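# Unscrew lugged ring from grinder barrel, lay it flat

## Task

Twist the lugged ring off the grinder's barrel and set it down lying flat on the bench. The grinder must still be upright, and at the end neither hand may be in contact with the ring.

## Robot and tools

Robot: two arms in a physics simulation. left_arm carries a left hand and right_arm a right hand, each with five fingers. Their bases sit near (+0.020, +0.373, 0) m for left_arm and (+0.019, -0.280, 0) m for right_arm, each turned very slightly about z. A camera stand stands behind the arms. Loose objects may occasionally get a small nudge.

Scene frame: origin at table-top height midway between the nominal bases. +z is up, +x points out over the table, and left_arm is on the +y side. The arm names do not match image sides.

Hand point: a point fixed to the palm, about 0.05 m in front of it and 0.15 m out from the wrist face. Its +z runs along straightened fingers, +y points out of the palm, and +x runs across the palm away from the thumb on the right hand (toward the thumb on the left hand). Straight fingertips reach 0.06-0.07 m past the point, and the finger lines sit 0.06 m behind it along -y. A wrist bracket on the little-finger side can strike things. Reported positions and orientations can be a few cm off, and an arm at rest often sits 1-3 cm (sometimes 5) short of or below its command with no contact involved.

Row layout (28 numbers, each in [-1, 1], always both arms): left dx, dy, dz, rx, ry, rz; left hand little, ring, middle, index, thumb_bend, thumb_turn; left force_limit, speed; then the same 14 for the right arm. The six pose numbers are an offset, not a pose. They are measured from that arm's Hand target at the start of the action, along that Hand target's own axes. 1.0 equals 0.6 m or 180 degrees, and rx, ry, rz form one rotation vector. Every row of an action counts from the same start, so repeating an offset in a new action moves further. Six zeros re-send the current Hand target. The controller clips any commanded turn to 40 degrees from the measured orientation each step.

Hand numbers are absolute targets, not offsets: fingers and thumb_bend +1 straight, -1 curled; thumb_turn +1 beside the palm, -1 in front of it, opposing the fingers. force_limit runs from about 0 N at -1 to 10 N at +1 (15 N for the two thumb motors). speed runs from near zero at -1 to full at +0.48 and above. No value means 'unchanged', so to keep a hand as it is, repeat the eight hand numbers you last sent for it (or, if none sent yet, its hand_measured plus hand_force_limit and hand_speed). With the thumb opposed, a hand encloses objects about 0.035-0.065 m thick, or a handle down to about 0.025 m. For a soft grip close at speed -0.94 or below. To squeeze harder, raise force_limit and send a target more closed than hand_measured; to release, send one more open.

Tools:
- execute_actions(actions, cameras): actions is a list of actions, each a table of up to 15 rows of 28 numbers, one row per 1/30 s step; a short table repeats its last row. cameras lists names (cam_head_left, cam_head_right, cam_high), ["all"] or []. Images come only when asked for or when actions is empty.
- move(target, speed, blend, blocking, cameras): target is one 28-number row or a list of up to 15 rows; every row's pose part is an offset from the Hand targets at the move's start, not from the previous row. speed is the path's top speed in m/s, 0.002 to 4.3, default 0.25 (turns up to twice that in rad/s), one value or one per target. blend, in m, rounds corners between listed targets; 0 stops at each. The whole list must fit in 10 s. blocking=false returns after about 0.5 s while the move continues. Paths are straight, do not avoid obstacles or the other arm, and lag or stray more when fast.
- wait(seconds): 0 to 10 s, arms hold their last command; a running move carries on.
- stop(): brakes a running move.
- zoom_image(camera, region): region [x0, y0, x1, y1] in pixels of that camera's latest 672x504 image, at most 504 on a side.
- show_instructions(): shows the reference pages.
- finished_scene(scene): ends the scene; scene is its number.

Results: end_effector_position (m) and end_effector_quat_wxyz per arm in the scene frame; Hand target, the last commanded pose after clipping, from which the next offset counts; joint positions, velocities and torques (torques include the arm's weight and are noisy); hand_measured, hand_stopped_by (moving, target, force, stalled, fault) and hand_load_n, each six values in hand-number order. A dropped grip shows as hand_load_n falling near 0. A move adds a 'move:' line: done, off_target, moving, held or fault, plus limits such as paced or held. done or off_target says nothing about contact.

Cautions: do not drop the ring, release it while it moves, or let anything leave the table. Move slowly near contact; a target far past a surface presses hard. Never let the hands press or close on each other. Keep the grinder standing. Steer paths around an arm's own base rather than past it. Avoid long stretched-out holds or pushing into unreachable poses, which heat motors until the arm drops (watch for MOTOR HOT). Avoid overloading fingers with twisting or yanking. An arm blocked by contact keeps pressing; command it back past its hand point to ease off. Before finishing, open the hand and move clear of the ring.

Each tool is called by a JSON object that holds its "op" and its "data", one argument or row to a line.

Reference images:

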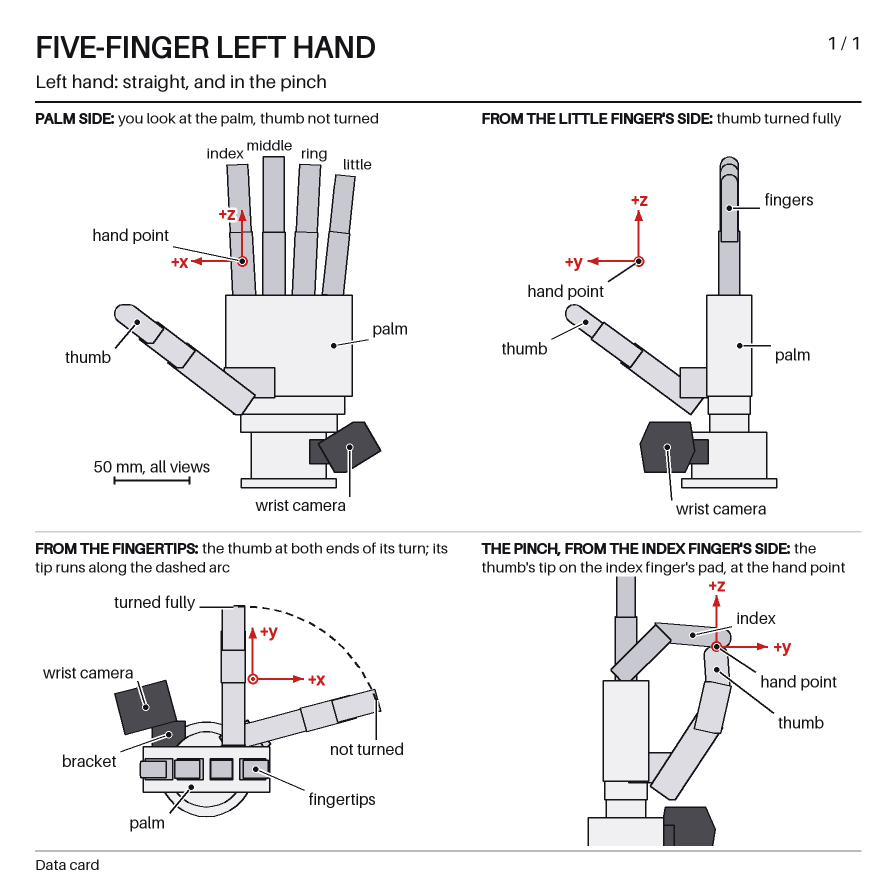

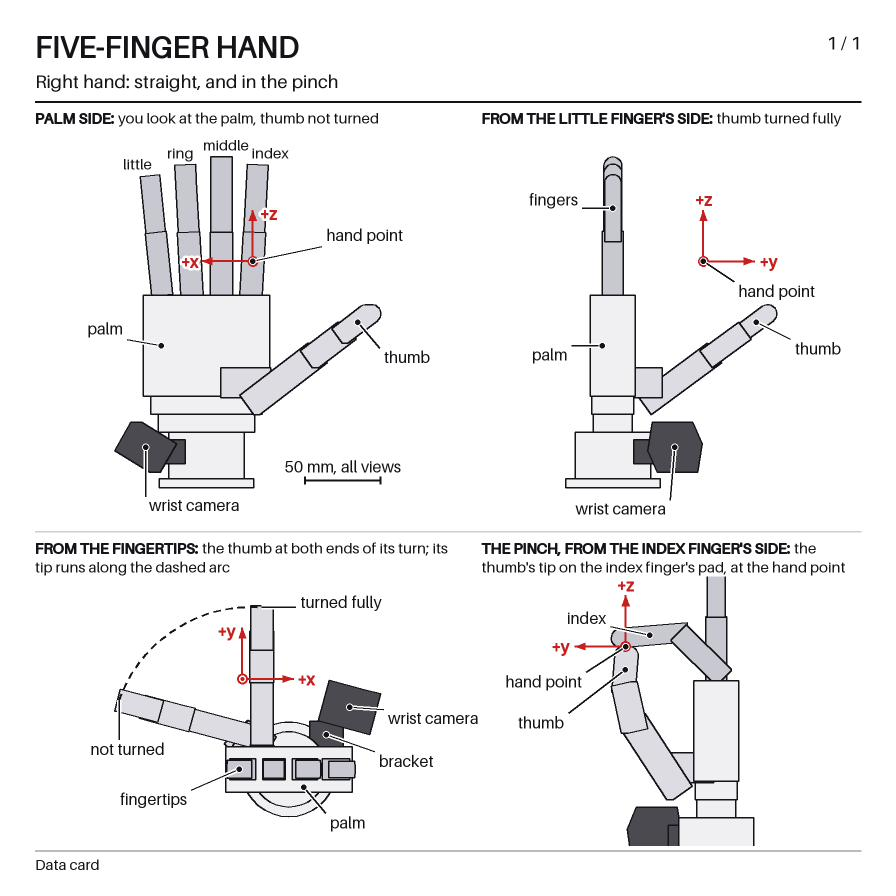

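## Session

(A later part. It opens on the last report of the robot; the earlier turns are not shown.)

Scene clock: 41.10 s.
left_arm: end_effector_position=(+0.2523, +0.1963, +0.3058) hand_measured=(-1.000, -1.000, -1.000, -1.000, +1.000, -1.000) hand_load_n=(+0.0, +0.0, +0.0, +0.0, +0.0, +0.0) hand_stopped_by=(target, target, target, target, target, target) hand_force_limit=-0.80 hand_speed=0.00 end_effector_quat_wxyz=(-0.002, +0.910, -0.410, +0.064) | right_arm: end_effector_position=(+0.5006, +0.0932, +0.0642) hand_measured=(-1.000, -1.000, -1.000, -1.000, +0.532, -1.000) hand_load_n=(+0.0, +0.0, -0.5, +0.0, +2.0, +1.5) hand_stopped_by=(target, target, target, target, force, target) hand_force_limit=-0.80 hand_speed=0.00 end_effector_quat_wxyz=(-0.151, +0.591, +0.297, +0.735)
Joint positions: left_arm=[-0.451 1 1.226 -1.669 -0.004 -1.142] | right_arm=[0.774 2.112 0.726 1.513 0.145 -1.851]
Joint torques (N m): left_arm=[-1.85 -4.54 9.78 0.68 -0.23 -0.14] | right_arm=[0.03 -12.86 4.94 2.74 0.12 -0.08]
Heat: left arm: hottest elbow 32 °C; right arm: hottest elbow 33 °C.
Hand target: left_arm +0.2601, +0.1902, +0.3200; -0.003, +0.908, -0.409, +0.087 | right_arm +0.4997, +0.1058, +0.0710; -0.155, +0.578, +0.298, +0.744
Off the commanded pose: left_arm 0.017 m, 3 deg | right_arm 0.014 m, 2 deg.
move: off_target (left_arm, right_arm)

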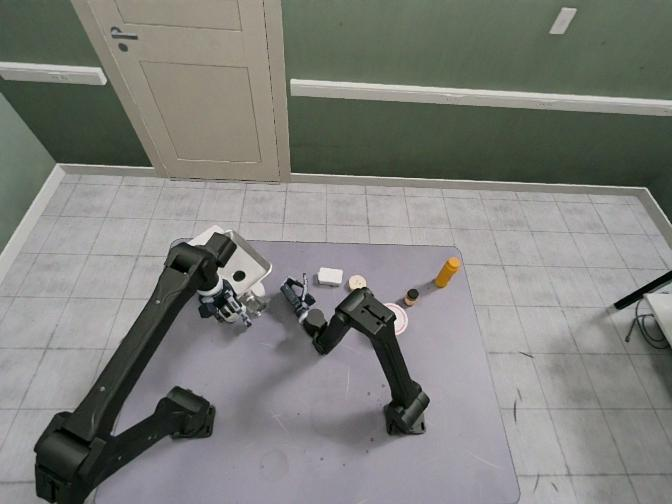

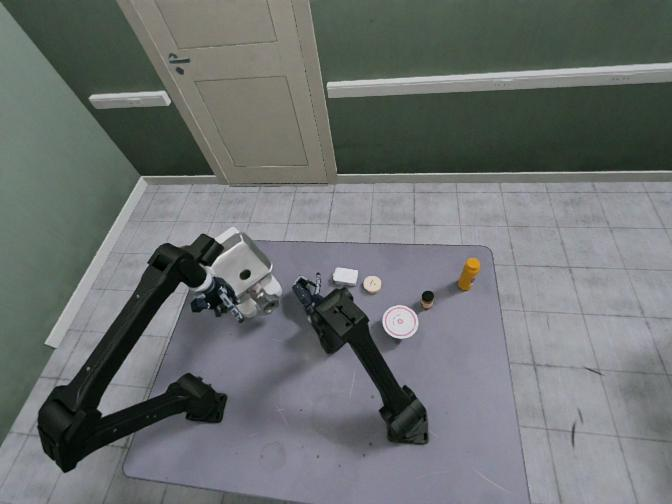

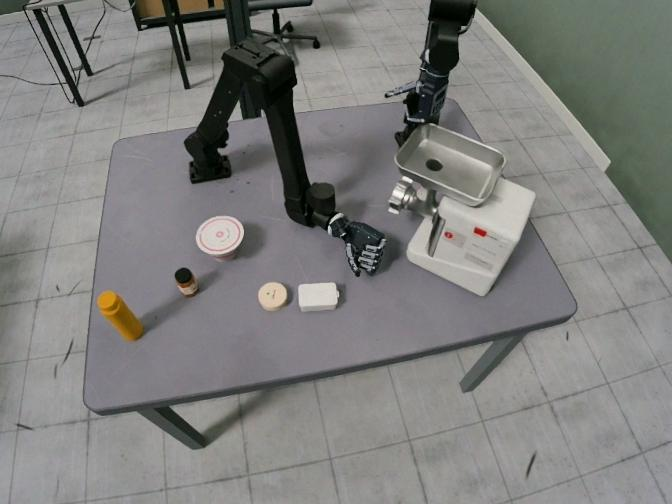

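{"op": "zoom_image", "data": {
  "camera": "cam_head_left",
  "region": [230, 280, 290, 330]
}}

{"op": "zoom_image", "data": {
  "camera": "cam_head_right",
  "region": [230, 275, 300, 330]
}}

{"op": "zoom_image", "data": {
  "camera": "cam_high",
  "region": [370, 160, 450, 220]
}}

Scaled by 8.400 from the camera's 672x504 image, which has a finer 960x720 frame.

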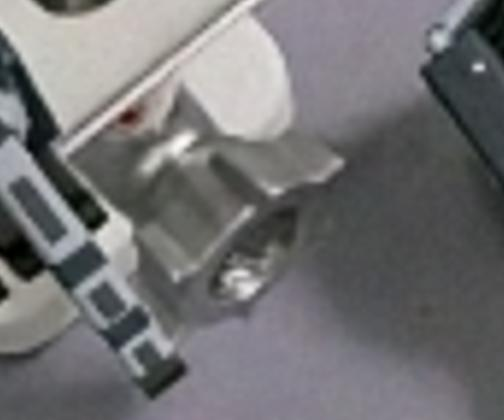

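Scaled by 7.200 from the camera's 672x504 image, which has a finer 960x720 frame.

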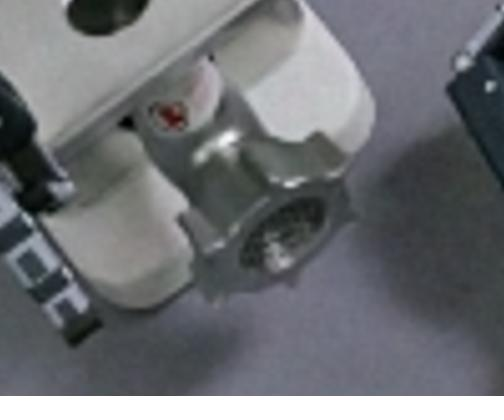

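Scaled by 6.300 from the camera's 672x504 image, which has a finer 960x720 frame.

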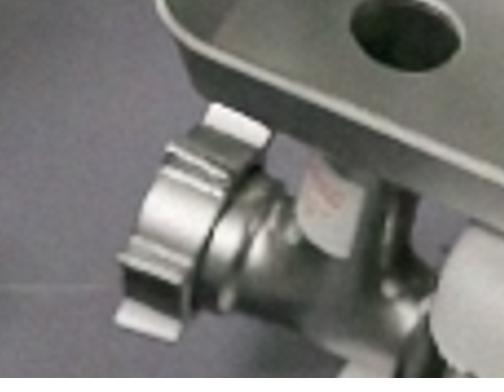

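{"op": "move", "data": {
  "target": [0.003,0.005,0.169,0,0,0,-1,-1,-1,-1,1,-1,-0.8,0,0,0,0,0,0,0,-1,-1,-1,-1,0.1,-1,-0.8,0],
  "speed": 0.1,
  "cameras": ["cam_head_left","cam_head_right","cam_high"]
}}

{"op": "zoom_image", "data": {
  "camera": "cam_head_left",
  "region": [210, 260, 310, 340]
}}

{"op": "zoom_image", "data": {
  "camera": "cam_high",
  "region": [350, 100, 480, 220]
}}

Scene clock: 44.80 s.
left_arm: end_effector_position=(+0.2659, +0.1881, +0.2924) hand_measured=(-1.000, -1.000, -1.000, -1.000, +1.000, -1.000) hand_load_n=(+0.0, +0.0, -1.5, +0.5, +0.0, +0.0) hand_stopped_by=(target, target, target, target, target, target) hand_force_limit=-0.80 hand_speed=0.00 end_effector_quat_wxyz=(-0.002, +0.899, -0.407, +0.163) | right_arm: end_effector_position=(+0.5006, +0.0932, +0.0642) hand_measured=(-1.000, -1.000, -1.000, -1.000, +0.532, -1.000) hand_load_n=(+0.0, +0.5, -0.5, +0.0, +2.5, +1.0) hand_stopped_by=(target, target, target, target, force, target) hand_force_limit=-0.80 hand_speed=0.00 end_effector_quat_wxyz=(-0.151, +0.591, +0.297, +0.735)
Joint positions: left_arm=[-0.457 0.891 1.096 -1.448 -0.004 -1.145] | right_arm=[0.774 2.112 0.726 1.513 0.145 -1.851]
Joint torques (N m): left_arm=[-1.85 5.77 1.2 1.98 -0.38 -0.17] | right_arm=[0.03 -12.86 4.94 2.74 0.12 -0.08]
Heat: left arm: hottest elbow 32 °C; right arm: hottest elbow 32 °C.
Hand target: left_arm +0.2754, +0.1803, +0.2202; -0.003, +0.908, -0.409, +0.087 | right_arm +0.4997, +0.1058, +0.0710; -0.155, +0.578, +0.298, +0.744
Off the commanded pose: left_arm 0.073 m, 9 deg | right_arm 0.014 m, 2 deg.
move: off_target (left_arm, right_arm)

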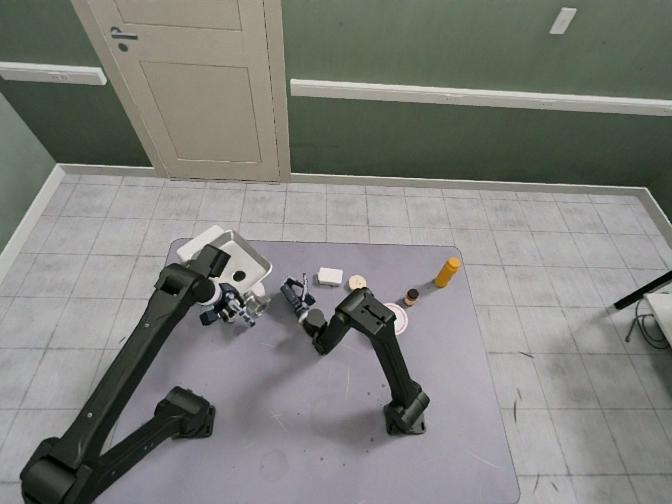

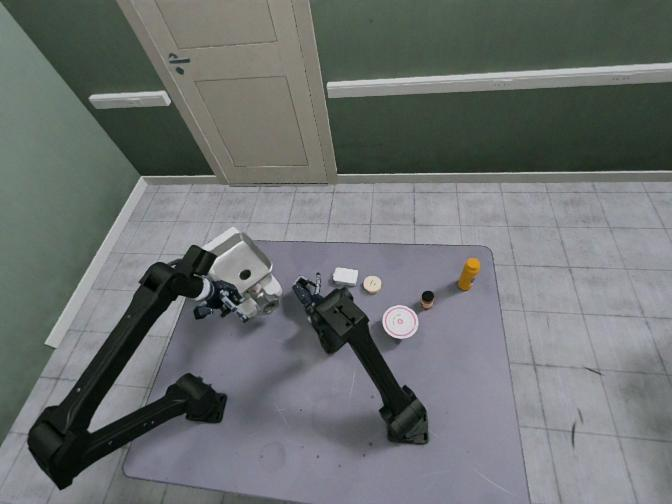

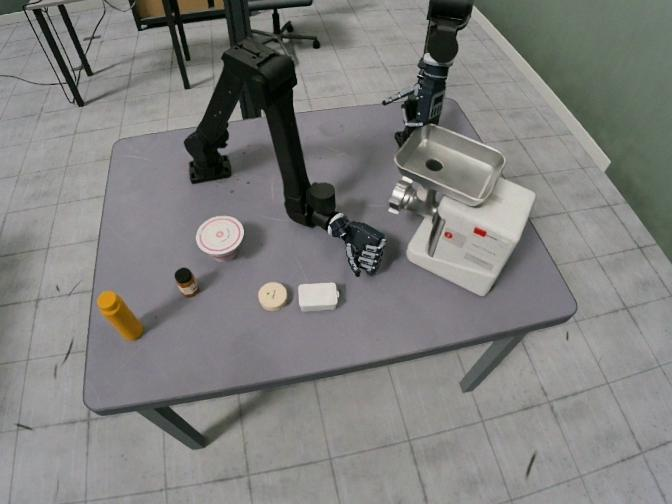

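Scaled by 5.040 from the camera's 672x504 image, which has a finer 960x720 frame.

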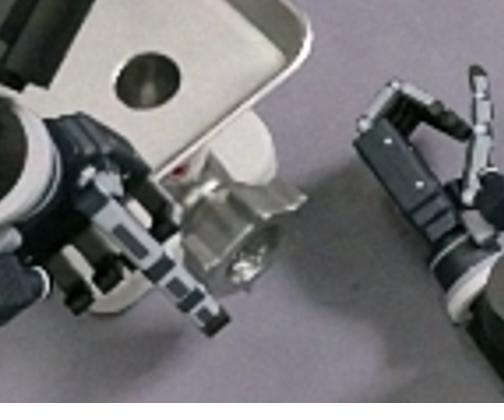

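Scaled by 3.877 from the camera's 672x504 image, which has a finer 960x720 frame.

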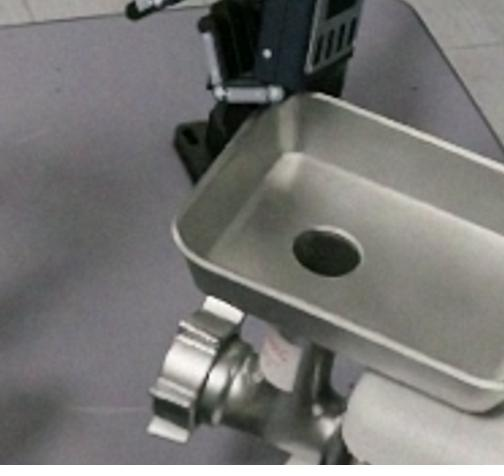

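{"op": "move", "data": {
  "target": [
    [0.018,0.011,-0.184,0,0,0,-1,-1,-1,-1,1,-1,-0.8,0,0,0,0,0,0,0,-1,-1,-1,-1,0.1,-1,-0.8,0],
    [0.0305,0.03,-0.082,0.0745,0.1495,-0.0286,-1,-1,-1,-1,1,-1,-0.8,0,0,0,0,0,0,0,-1,-1,-1,-1,0.1,-1,-0.8,0]
  ],
  "speed": 0.12,
  "cameras": ["cam_head_left","cam_head_right","cam_high"]
}}

{"op": "zoom_image", "data": {
  "camera": "cam_head_left",
  "region": [190, 250, 310, 340]
}}

{"op": "zoom_image", "data": {
  "camera": "cam_high",
  "region": [350, 100, 480, 220]
}}

Scene clock: 52.43 s.
left_arm: end_effector_position=(+0.2658, +0.1607, +0.2694) hand_measured=(-1.000, -1.000, -1.000, -1.000, +1.000, -1.000) hand_load_n=(+0.0, +0.0, +0.0, +0.0, +0.0, +0.0) hand_stopped_by=(target, target, target, target, target, target) hand_force_limit=-0.80 hand_speed=0.00 end_effector_quat_wxyz=(-0.013, +0.876, -0.348, +0.334) | right_arm: end_effector_position=(+0.5006, +0.0932, +0.0642) hand_measured=(-1.000, -1.000, -1.000, -1.000, +0.532, -1.000) hand_load_n=(+0.0, +0.0, -0.5, +0.0, +2.0, +1.0) hand_stopped_by=(target, target, target, target, force, target) hand_force_limit=-0.80 hand_speed=0.00 end_effector_quat_wxyz=(-0.151, +0.591, +0.297, +0.735)
Joint positions: left_arm=[-0.649 0.651 0.815 -1.072 -0.173 -1.372] | right_arm=[0.774 2.112 0.726 1.513 0.145 -1.851]
Joint torques (N m): left_arm=[-1.79 -0.85 7.64 1.83 -0.39 -0.16] | right_arm=[-0.03 -12.92 4.94 2.76 0.12 -0.08]
Heat: left arm: hottest elbow 32 °C; right arm: hottest elbow 31 °C.
Hand target: left_arm +0.2659, +0.1579, +0.2701; -0.009, +0.874, -0.345, +0.342 | right_arm +0.4997, +0.1058, +0.0710; -0.155, +0.578, +0.298, +0.744
Off the commanded pose: left_arm 0.003 m, 1 deg | right_arm 0.014 m, 2 deg.
move: off_target (right_arm)

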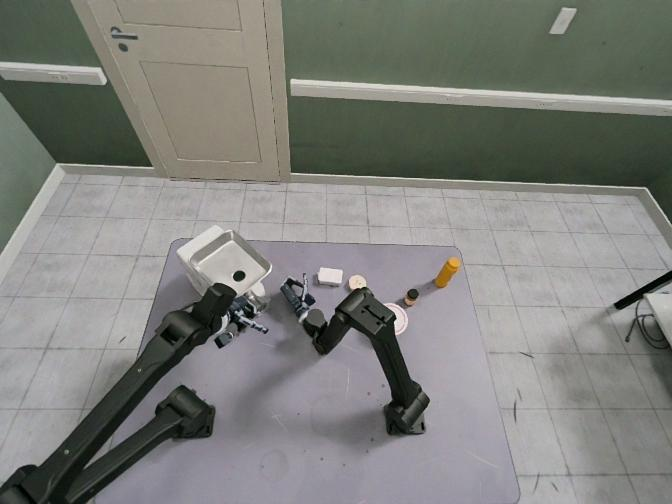

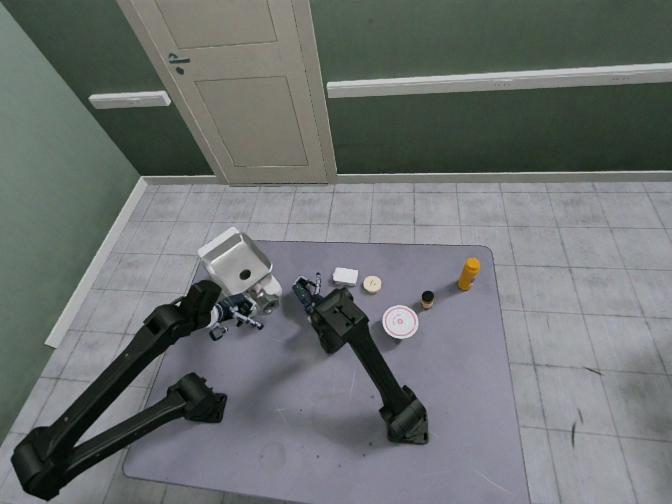

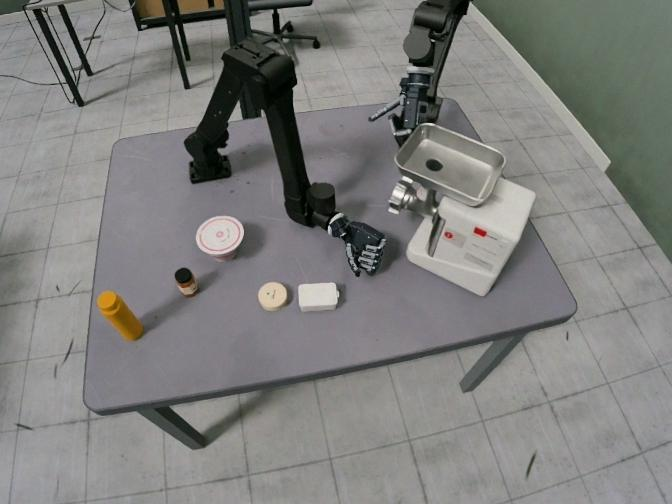

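Scaled by 4.200 from the camera's 672x504 image, which has a finer 960x720 frame.

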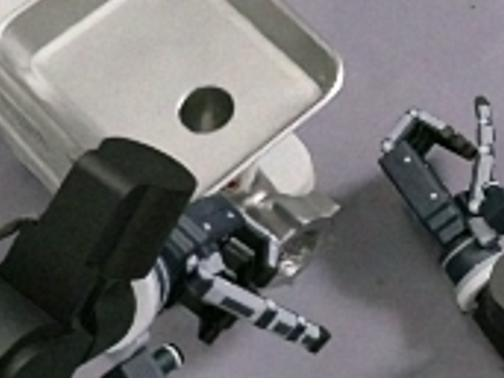

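Scaled by 3.877 from the camera's 672x504 image, which has a finer 960x720 frame.

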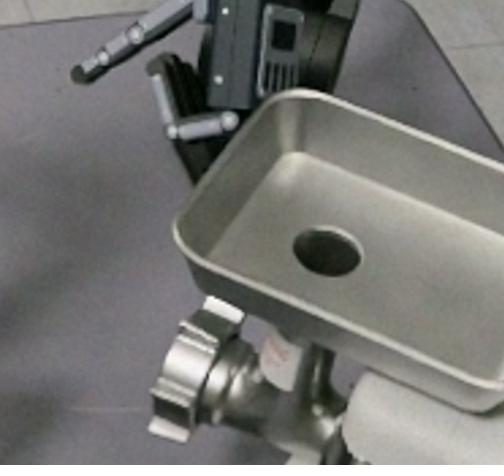

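{"op": "move", "data": {
  "target": [
    [0.0888,-0.0378,-0.1149,0,0,0,-1,-1,-1,-1,1,1,-0.8,0,0,0,0,0,0,0,-1,-1,-1,-1,0.1,-1,-0.8,0],
    [-0.0267,-0.0175,-0.0943,0.0144,-0.024,0.3406,-1,-1,-1,-1,1,1,-0.8,0,0,0,0,0,0,0,-1,-1,-1,-1,0.1,-1,-0.8,0]
  ],
  "speed": 0.2,
  "blend": 0.02,
  "cameras": ["cam_head_left"]
}}

Scene clock: 69.43 s.
left_arm: end_effector_position=(+0.2270, +0.1934, +0.2857) hand_measured=(-1.000, -1.000, -1.000, -1.000, +1.000, +1.000) hand_load_n=(+0.0, +0.0, +0.0, +0.0, +0.0, +0.0) hand_stopped_by=(target, target, target, target, target, target) hand_force_limit=-0.80 hand_speed=0.00 end_effector_quat_wxyz=(+0.211, -0.595, +0.734, -0.251) | right_arm: end_effector_position=(+0.5006, +0.0932, +0.0642) hand_measured=(-1.000, -1.000, -1.000, -1.000, +0.532, -1.000) hand_load_n=(+0.0, +0.0, -0.5, +0.0, +2.5, +1.5) hand_stopped_by=(target, target, target, target, force, target) hand_force_limit=-0.80 hand_speed=0.00 end_effector_quat_wxyz=(-0.151, +0.591, +0.297, +0.735)
Joint positions: left_arm=[-0.799 0.738 1.009 -1.257 -0.344 -0.454] | right_arm=[0.774 2.112 0.726 1.513 0.145 -1.851]
Joint torques (N m): left_arm=[-1.73 -0.67 11.41 0.54 -0.49 0.08] | right_arm=[0.03 -12.86 4.96 2.74 0.12 -0.08]
Heat: left arm: hottest elbow 33 °C; right arm: hottest elbow 30 °C.
Hand target: left_arm +0.2296, +0.1881, +0.3067; +0.214, -0.587, +0.734, -0.265 | right_arm +0.4997, +0.1058, +0.0710; -0.155, +0.578, +0.298, +0.744
Off the commanded pose: left_arm 0.022 m, 2 deg | right_arm 0.014 m, 2 deg.
move: off_target (left_arm, right_arm)
Images, in order (width x height): cam_head_left 672x504.

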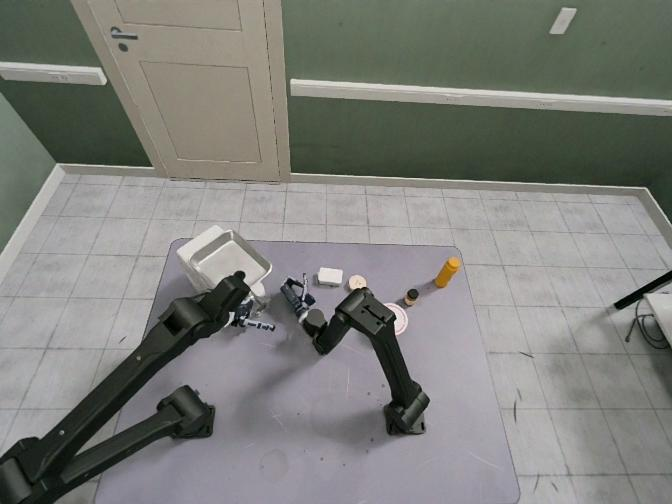

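{"op": "move", "data": {
  "target": [
    [-0.052,0.011,-0.038,0,0,0.3306,-1,-1,-1,-1,1,1,-0.8,0,0,0,0,0,0,0,-1,-1,-1,-1,0.1,-1,-0.8,0],
    [-0.0758,-0.036,-0.0313,-0.0283,-0.0154,0.6697,-1,-1,-1,-1,1,1,-0.8,0,0,0,0,0,0,0,-1,-1,-1,-1,0.1,-1,-0.8,0]
  ],
  "speed": 0.2,
  "blend": 0.01,
  "cameras": ["cam_head_left","cam_head_right","cam_high"]
}}

{"op": "zoom_image", "data": {
  "camera": "cam_head_left",
  "region": [190, 250, 310, 340]
}}

{"op": "zoom_image", "data": {
  "camera": "cam_high",
  "region": [350, 80, 480, 220]
}}

Scene clock: 76.63 s.
left_arm: end_effector_position=(+0.2447, +0.2334, +0.3269) hand_measured=(-1.000, -1.000, -1.000, -1.000, +1.000, +1.000) hand_load_n=(+0.0, +0.0, +0.0, +0.0, -0.5, +0.0) hand_stopped_by=(target, target, target, target, target, target) hand_force_limit=-0.80 hand_speed=0.00 end_effector_quat_wxyz=(+0.325, +0.328, +0.882, +0.096) | right_arm: end_effector_position=(+0.5006, +0.0932, +0.0642) hand_measured=(-1.000, -1.000, -1.000, -1.000, +0.532, -1.000) hand_load_n=(+0.0, +0.0, -0.5, +0.0, +2.0, +1.5) hand_stopped_by=(target, target, target, target, force, target) hand_force_limit=-0.80 hand_speed=0.00 end_effector_quat_wxyz=(-0.151, +0.591, +0.297, +0.735)
Joint positions: left_arm=[-1.183 0.828 1.047 -1.419 -0.598 1.246] | right_arm=[0.774 2.112 0.726 1.513 0.145 -1.851]
Joint torques (N m): left_arm=[-1.61 -2.32 9.01 0.29 -0.68 0.14] | right_arm=[-0.03 -12.92 4.93 2.74 0.12 -0.08]
Heat: left arm: hottest elbow 34 °C; right arm: hottest elbow 30 °C.
Hand target: left_arm +0.2440, +0.2314, +0.3351; +0.329, +0.334, +0.878, +0.093 | right_arm +0.4997, +0.1058, +0.0710; -0.155, +0.578, +0.298, +0.744
Off the commanded pose: left_arm 0.008 m, 1 deg | right_arm 0.014 m, 2 deg.
move: off_target (right_arm)

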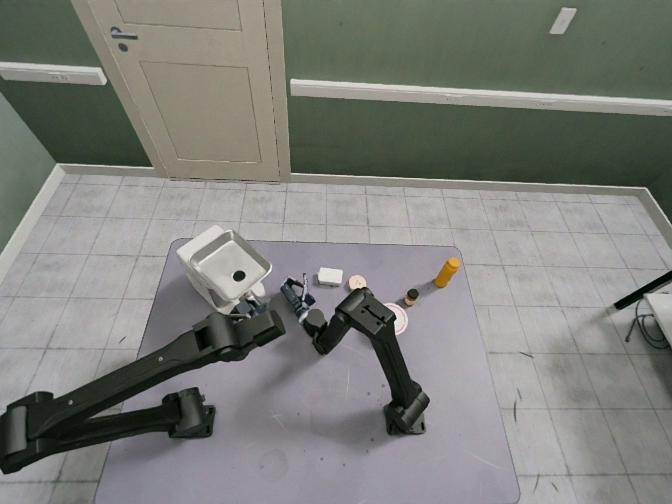

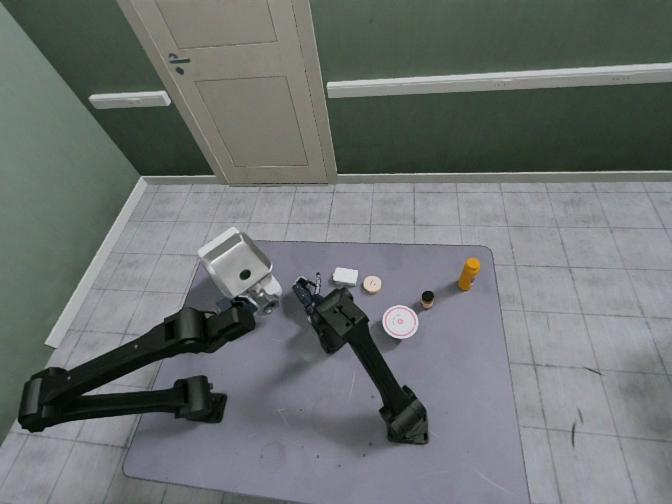

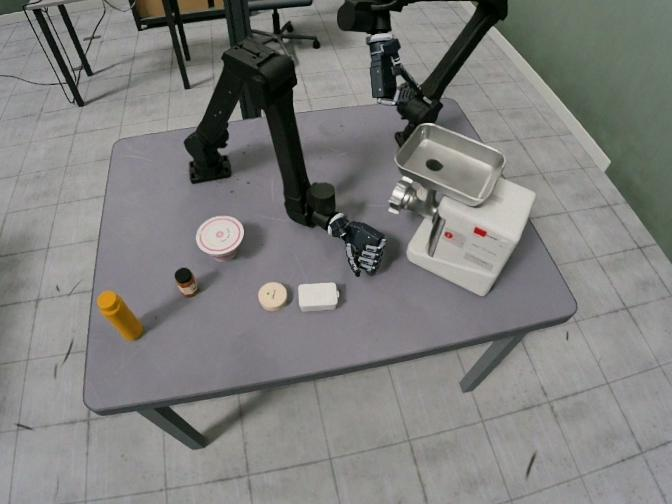

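Scaled by 4.200 from the camera's 672x504 image, which has a finer 960x720 frame.

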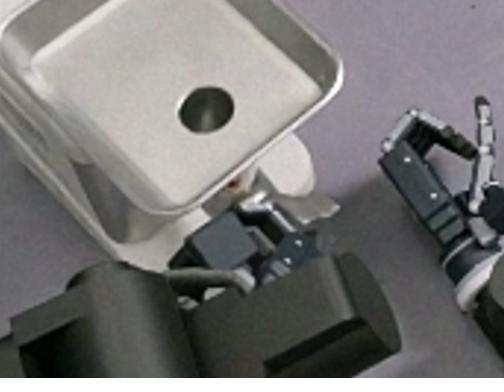

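Scaled by 3.600 from the camera's 672x504 image, which has a finer 960x720 frame.

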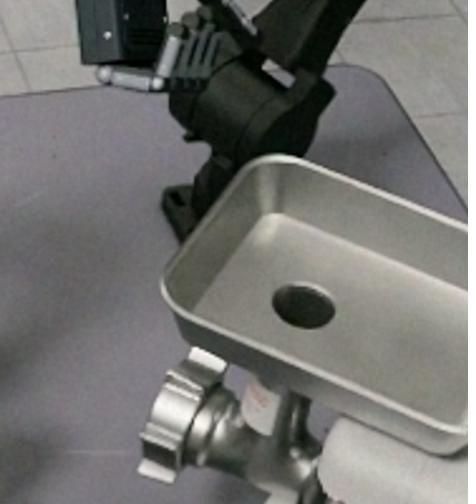

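{"op": "move", "data": {
  "target": [0.1248,-0.0924,0.1851,0,0,0,-1,-1,-1,-1,1,1,-0.8,0,0,0,0,0,0,0,-1,-1,-1,-1,0.1,-1,-0.8,0],
  "speed": 0.12,
  "cameras": ["cam_head_left","cam_head_right","cam_high"]
}}

{"op": "zoom_image", "data": {
  "camera": "cam_head_left",
  "region": [200, 260, 300, 340]
}}

{"op": "zoom_image", "data": {
  "camera": "cam_head_right",
  "region": [200, 260, 300, 340]
}}

{"op": "zoom_image", "data": {
  "camera": "cam_high",
  "region": [350, 100, 460, 220]
}}

Scene clock: 78.97 s.
left_arm: end_effector_position=(+0.2442, +0.2345, +0.1933) hand_measured=(-1.000, -1.000, -1.000, -1.000, +1.000, +1.000) hand_load_n=(+0.0, +0.0, +0.0, +0.0, +0.0, +0.0) hand_stopped_by=(target, target, target, target, target, target) hand_force_limit=-0.80 hand_speed=0.00 end_effector_quat_wxyz=(+0.327, +0.327, +0.882, +0.094) | right_arm: end_effector_position=(+0.5006, +0.0932, +0.0642) hand_measured=(-1.000, -1.000, -1.000, -1.000, +0.532, -1.000) hand_load_n=(+0.0, +0.0, -0.5, +0.0, +2.0, +1.5) hand_stopped_by=(target, target, target, target, force, target) hand_force_limit=-0.80 hand_speed=0.00 end_effector_quat_wxyz=(-0.151, +0.591, +0.297, +0.735)
Joint positions: left_arm=[-1.183 0.8 0.682 -1.075 -0.598 1.247] | right_arm=[0.774 2.112 0.726 1.513 0.145 -1.851]
Joint torques (N m): left_arm=[-1.44 -2.08 7.31 1.21 -0.68 0.14] | right_arm=[0.03 -12.81 4.93 2.77 0.12 -0.08]
Heat: left arm: hottest elbow 34 °C; right arm: hottest elbow 30 °C.
Hand target: left_arm +0.2439, +0.2315, +0.1901; +0.329, +0.334, +0.878, +0.093 | right_arm +0.4997, +0.1058, +0.0710; -0.155, +0.578, +0.298, +0.744
Off the commanded pose: left_arm 0.004 m, 1 deg | right_arm 0.014 m, 2 deg.
move: off_target (right_arm)

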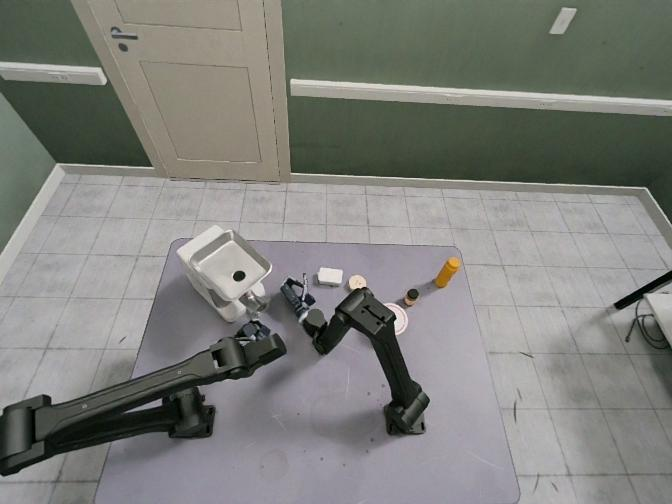

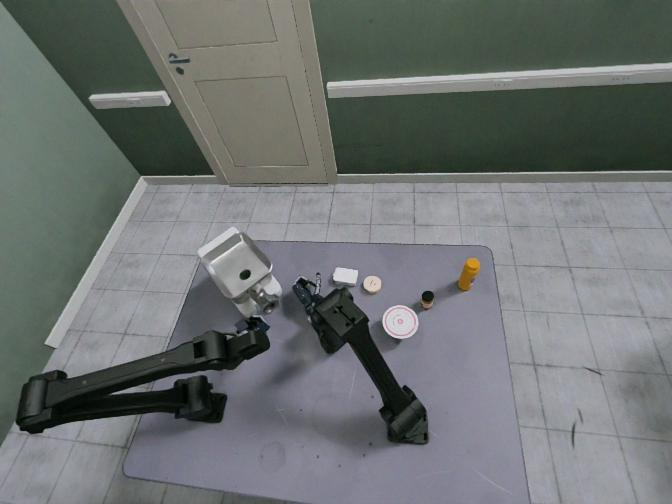

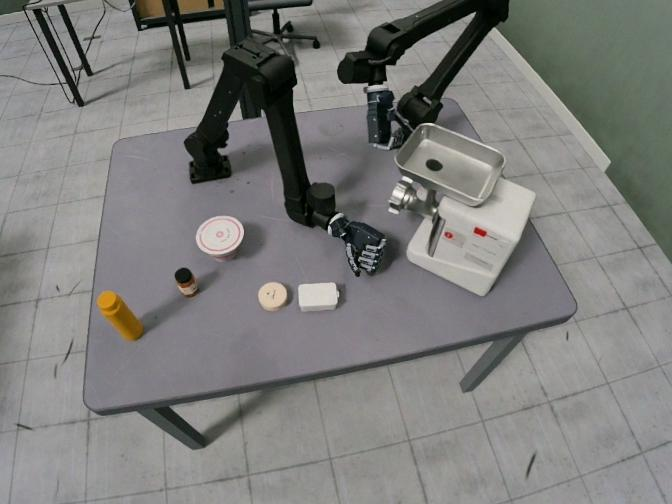

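Scaled by 5.040 from the camera's 672x504 image, which has a finer 960x720 frame.

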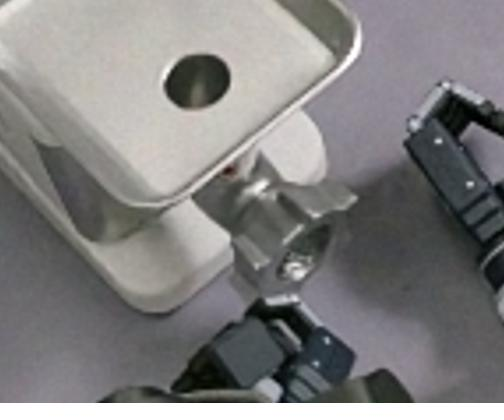

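Scaled by 5.040 from the camera's 672x504 image, which has a finer 960x720 frame.

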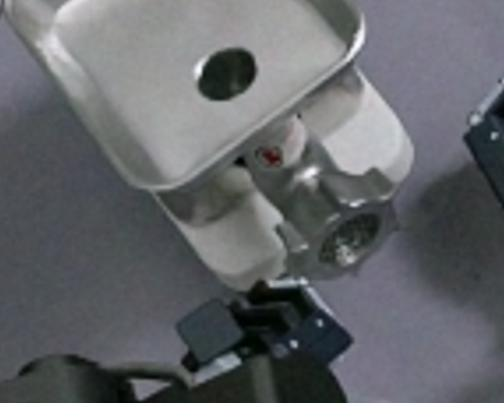

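Scaled by 4.200 from the camera's 672x504 image, which has a finer 960x720 frame.

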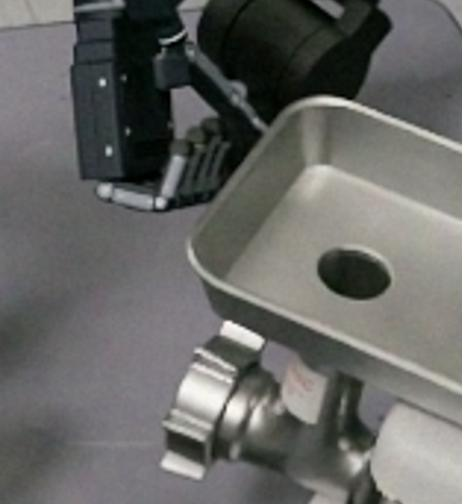

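{"op": "move", "data": {
  "target": [-0.0001,0.1044,0.0522,0,0,0,-1,-1,-1,-1,1,1,-0.8,0,0,0,0,0,0,0,-1,-1,-1,-1,0.1,-1,-0.8,0],
  "speed": 0.08,
  "cameras": ["cam_head_left","cam_head_right","cam_high"]
}}

{"op": "zoom_image", "data": {
  "camera": "cam_head_left",
  "region": [200, 260, 300, 340]
}}

{"op": "zoom_image", "data": {
  "camera": "cam_head_right",
  "region": [200, 260, 300, 340]
}}

{"op": "zoom_image", "data": {
  "camera": "cam_high",
  "region": [350, 100, 460, 220]
}}

Scene clock: 81.53 s.
left_arm: end_effector_position=(+0.2952, +0.2756, +0.1912) hand_measured=(-1.000, -1.000, -1.000, -1.000, +1.000, +1.000) hand_load_n=(+0.0, +0.0, +0.0, +0.0, +0.0, +0.0) hand_stopped_by=(target, target, target, target, target, target) hand_force_limit=-0.80 hand_speed=0.00 end_effector_quat_wxyz=(+0.324, +0.336, +0.879, +0.094) | right_arm: end_effector_position=(+0.5006, +0.0932, +0.0642) hand_measured=(-1.000, -1.000, -1.000, -1.000, +0.532, -1.000) hand_load_n=(+0.0, +0.0, -0.5, +0.0, +2.0, +1.0) hand_stopped_by=(target, target, target, target, force, target) hand_force_limit=-0.80 hand_speed=0.00 end_effector_quat_wxyz=(-0.151, +0.591, +0.297, +0.735)
Joint positions: left_arm=[-0.869 0.739 0.638 -0.93 -0.451 1.59] | right_arm=[0.774 2.112 0.726 1.513 0.145 -1.851]
Joint torques (N m): left_arm=[0.21 -2.14 7.46 1.66 -0.4 0.12] | right_arm=[-0.03 -12.92 4.94 2.77 0.12 -0.08]
Heat: left arm: hottest elbow 34 °C; right arm: hottest elbow 30 °C.
Hand target: left_arm +0.2970, +0.2774, +0.1901; +0.329, +0.334, +0.878, +0.093 | right_arm +0.4997, +0.1058, +0.0710; -0.155, +0.578, +0.298, +0.744
Off the commanded pose: left_arm 0.003 m, 1 deg | right_arm 0.014 m, 2 deg.
move: off_target (right_arm)

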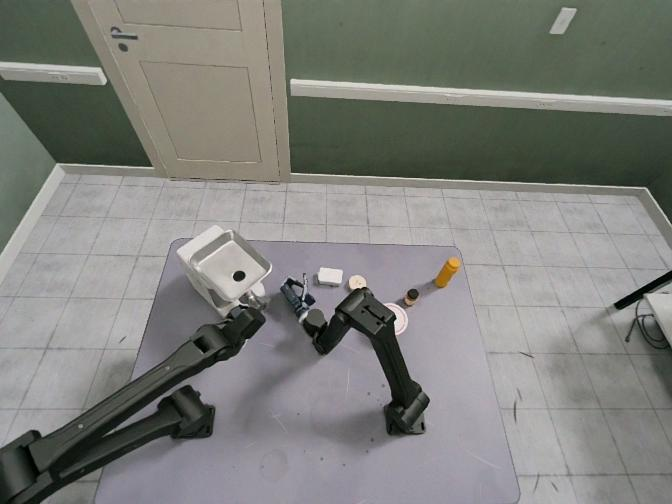

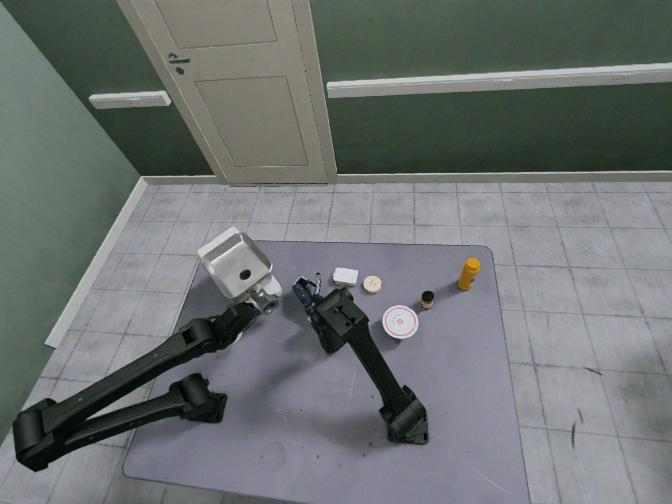

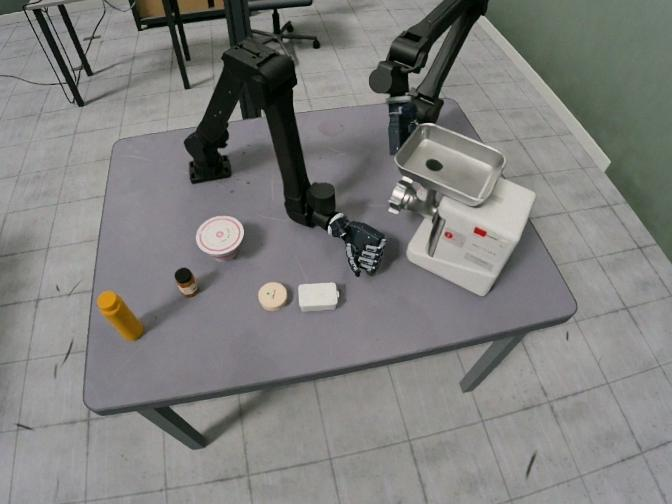

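Scaled by 5.040 from the camera's 672x504 image, which has a finer 960x720 frame.

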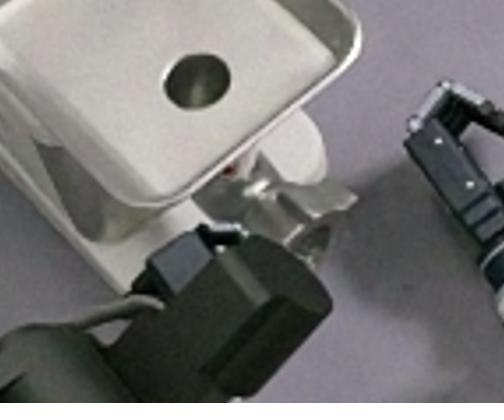

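Scaled by 5.040 from the camera's 672x504 image, which has a finer 960x720 frame.

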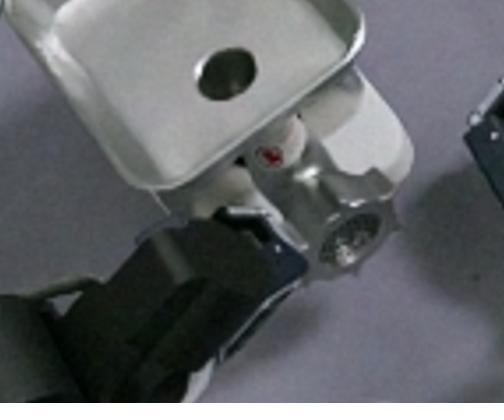

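Scaled by 4.200 from the camera's 672x504 image, which has a finer 960x720 frame.

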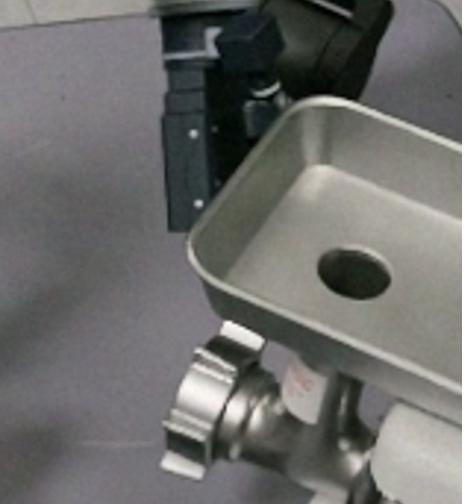

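{"op": "move", "data": {
  "target": [0.0258,-0.0191,0.0383,0,0,0,-1,-1,-1,-1,1,1,-0.8,0,0.0275,-0.0963,-0.0035,0,0,0,-1,-1,-1,-1,0.1,-1,-0.8,0],
  "speed": 0.06,
  "cameras": ["cam_head_left","cam_head_right","cam_high"]
}}

{"op": "zoom_image", "data": {
  "camera": "cam_head_left",
  "region": [200, 260, 300, 340]
}}

{"op": "zoom_image", "data": {
  "camera": "cam_head_right",
  "region": [200, 260, 300, 340]
}}

{"op": "zoom_image", "data": {
  "camera": "cam_high",
  "region": [350, 100, 460, 220]
}}

Scene clock: 83.57 s.
left_arm: end_effector_position=(+0.2948, +0.2760, +0.1648) hand_measured=(-1.000, -1.000, -1.000, -1.000, +1.000, +1.000) hand_load_n=(+0.0, +0.0, +0.0, +0.0, +0.0, +0.0) hand_stopped_by=(target, target, target, target, target, target) hand_force_limit=-0.80 hand_speed=0.00 end_effector_quat_wxyz=(+0.330, +0.334, +0.878, +0.091) | right_arm: end_effector_position=(+0.4610, +0.1395, +0.0718) hand_measured=(-1.000, -1.000, -1.000, -1.000, +0.532, -1.000) hand_load_n=(+0.0, +0.0, -0.5, +0.0, +2.0, +1.0) hand_stopped_by=(target, target, target, target, force, target) hand_force_limit=-0.80 hand_speed=0.00 end_effector_quat_wxyz=(-0.155, +0.583, +0.293, +0.741)
Joint positions: left_arm=[-0.869 0.739 0.565 -0.841 -0.45 1.59] | right_arm=[0.914 2.114 0.755 1.513 0.28 -1.873]
Joint torques (N m): left_arm=[0.03 -0.44 7.36 1.5 -0.39 0.15] | right_arm=[-0.21 -12.63 5.26 1.98 0.13 -0.09]
Heat: left arm: hottest elbow 34 °C; right arm: hottest elbow 30 °C.
Hand target: left_arm +0.2970, +0.2773, +0.1602; +0.329, +0.334, +0.878, +0.093 | right_arm +0.4603, +0.1511, +0.0712; -0.155, +0.578, +0.298, +0.744
Off the commanded pose: left_arm 0.005 m, 0 deg | right_arm 0.012 m, 1 deg.
move: off_target (right_arm)

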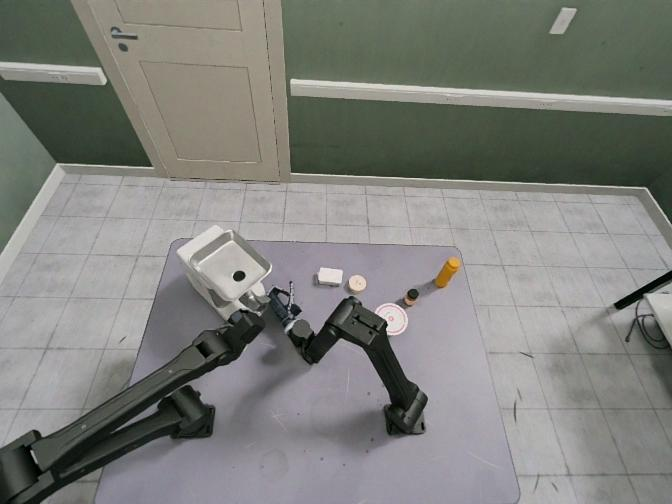

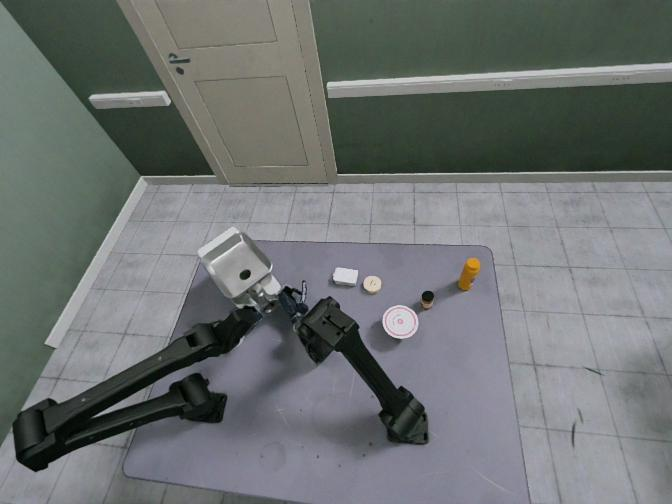

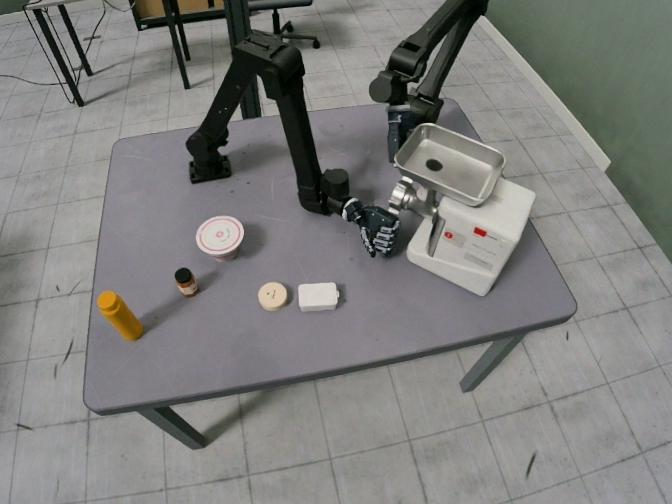

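Scaled by 5.040 from the camera's 672x504 image, which has a finer 960x720 frame.

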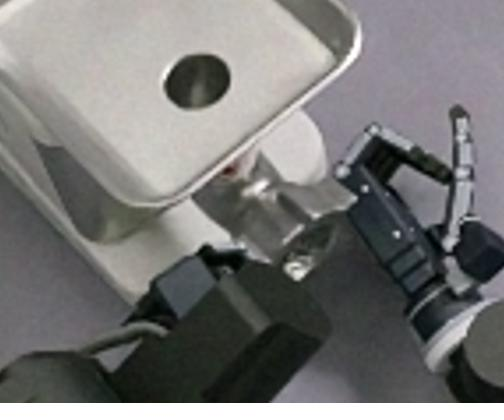

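Scaled by 5.040 from the camera's 672x504 image, which has a finer 960x720 frame.

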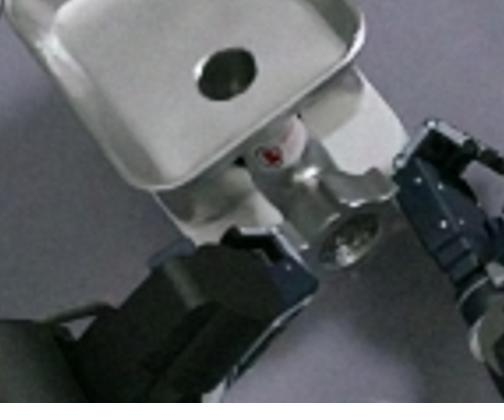

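Scaled by 4.200 from the camera's 672x504 image, which has a finer 960x720 frame.

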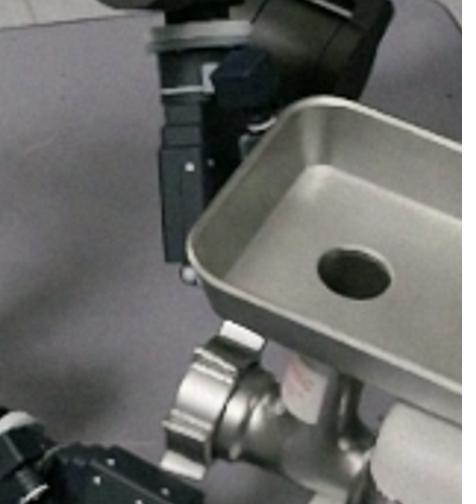

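{"op": "move", "data": {
  "target": [0.043,-0.0319,0.0638,0,0,0,-1,-1,-1,-1,1,1,-0.8,0,0.0793,0.022,0.013,0,0,0,-1,-1,-1,-1,0.1,-1,-0.8,0],
  "speed": 0.06
}}

Scene clock: 85.30 s.
left_arm: end_effector_position=(+0.2970, +0.2761, +0.1401) hand_measured=(-1.000, -1.000, -1.000, -1.000, +1.000, +1.000) hand_load_n=(-8.0, +0.0, -0.5, +0.0, +0.0, +0.0) hand_stopped_by=(target, target, target, target, target, target) hand_force_limit=-0.80 hand_speed=0.00 end_effector_quat_wxyz=(+0.354, +0.321, +0.874, +0.085) | right_arm: end_effector_position=(+0.4654, +0.1456, +0.1059) hand_measured=(-1.000, -1.000, -1.000, -1.000, +0.532, -1.000) hand_load_n=(+0.0, +0.0, -0.5, +0.0, +2.0, +1.5) hand_stopped_by=(target, target, target, target, force, target) hand_force_limit=-0.80 hand_speed=0.00 end_effector_quat_wxyz=(-0.152, +0.587, +0.297, +0.738)
Joint positions: left_arm=[-0.869 0.735 0.479 -0.708 -0.464 1.586] | right_arm=[0.914 2.004 0.755 1.39 0.28 -1.875]
Joint torques (N m): left_arm=[-0.5 3.96 5.37 2.32 0.05 0.11] | right_arm=[-0.21 -16.21 4.18 1.85 0.11 -0.07]
Heat: left arm: hottest elbow 34 °C; right arm: hottest elbow 30 °C.
Hand target: left_arm +0.2969, +0.2774, +0.1102; +0.329, +0.334, +0.879, +0.093 | right_arm +0.4603, +0.1511, +0.1212; -0.155, +0.578, +0.298, +0.744
Off the commanded pose: left_arm 0.030 m, 3 deg | right_arm 0.017 m, 1 deg.
move: off_target (left_arm, right_arm)


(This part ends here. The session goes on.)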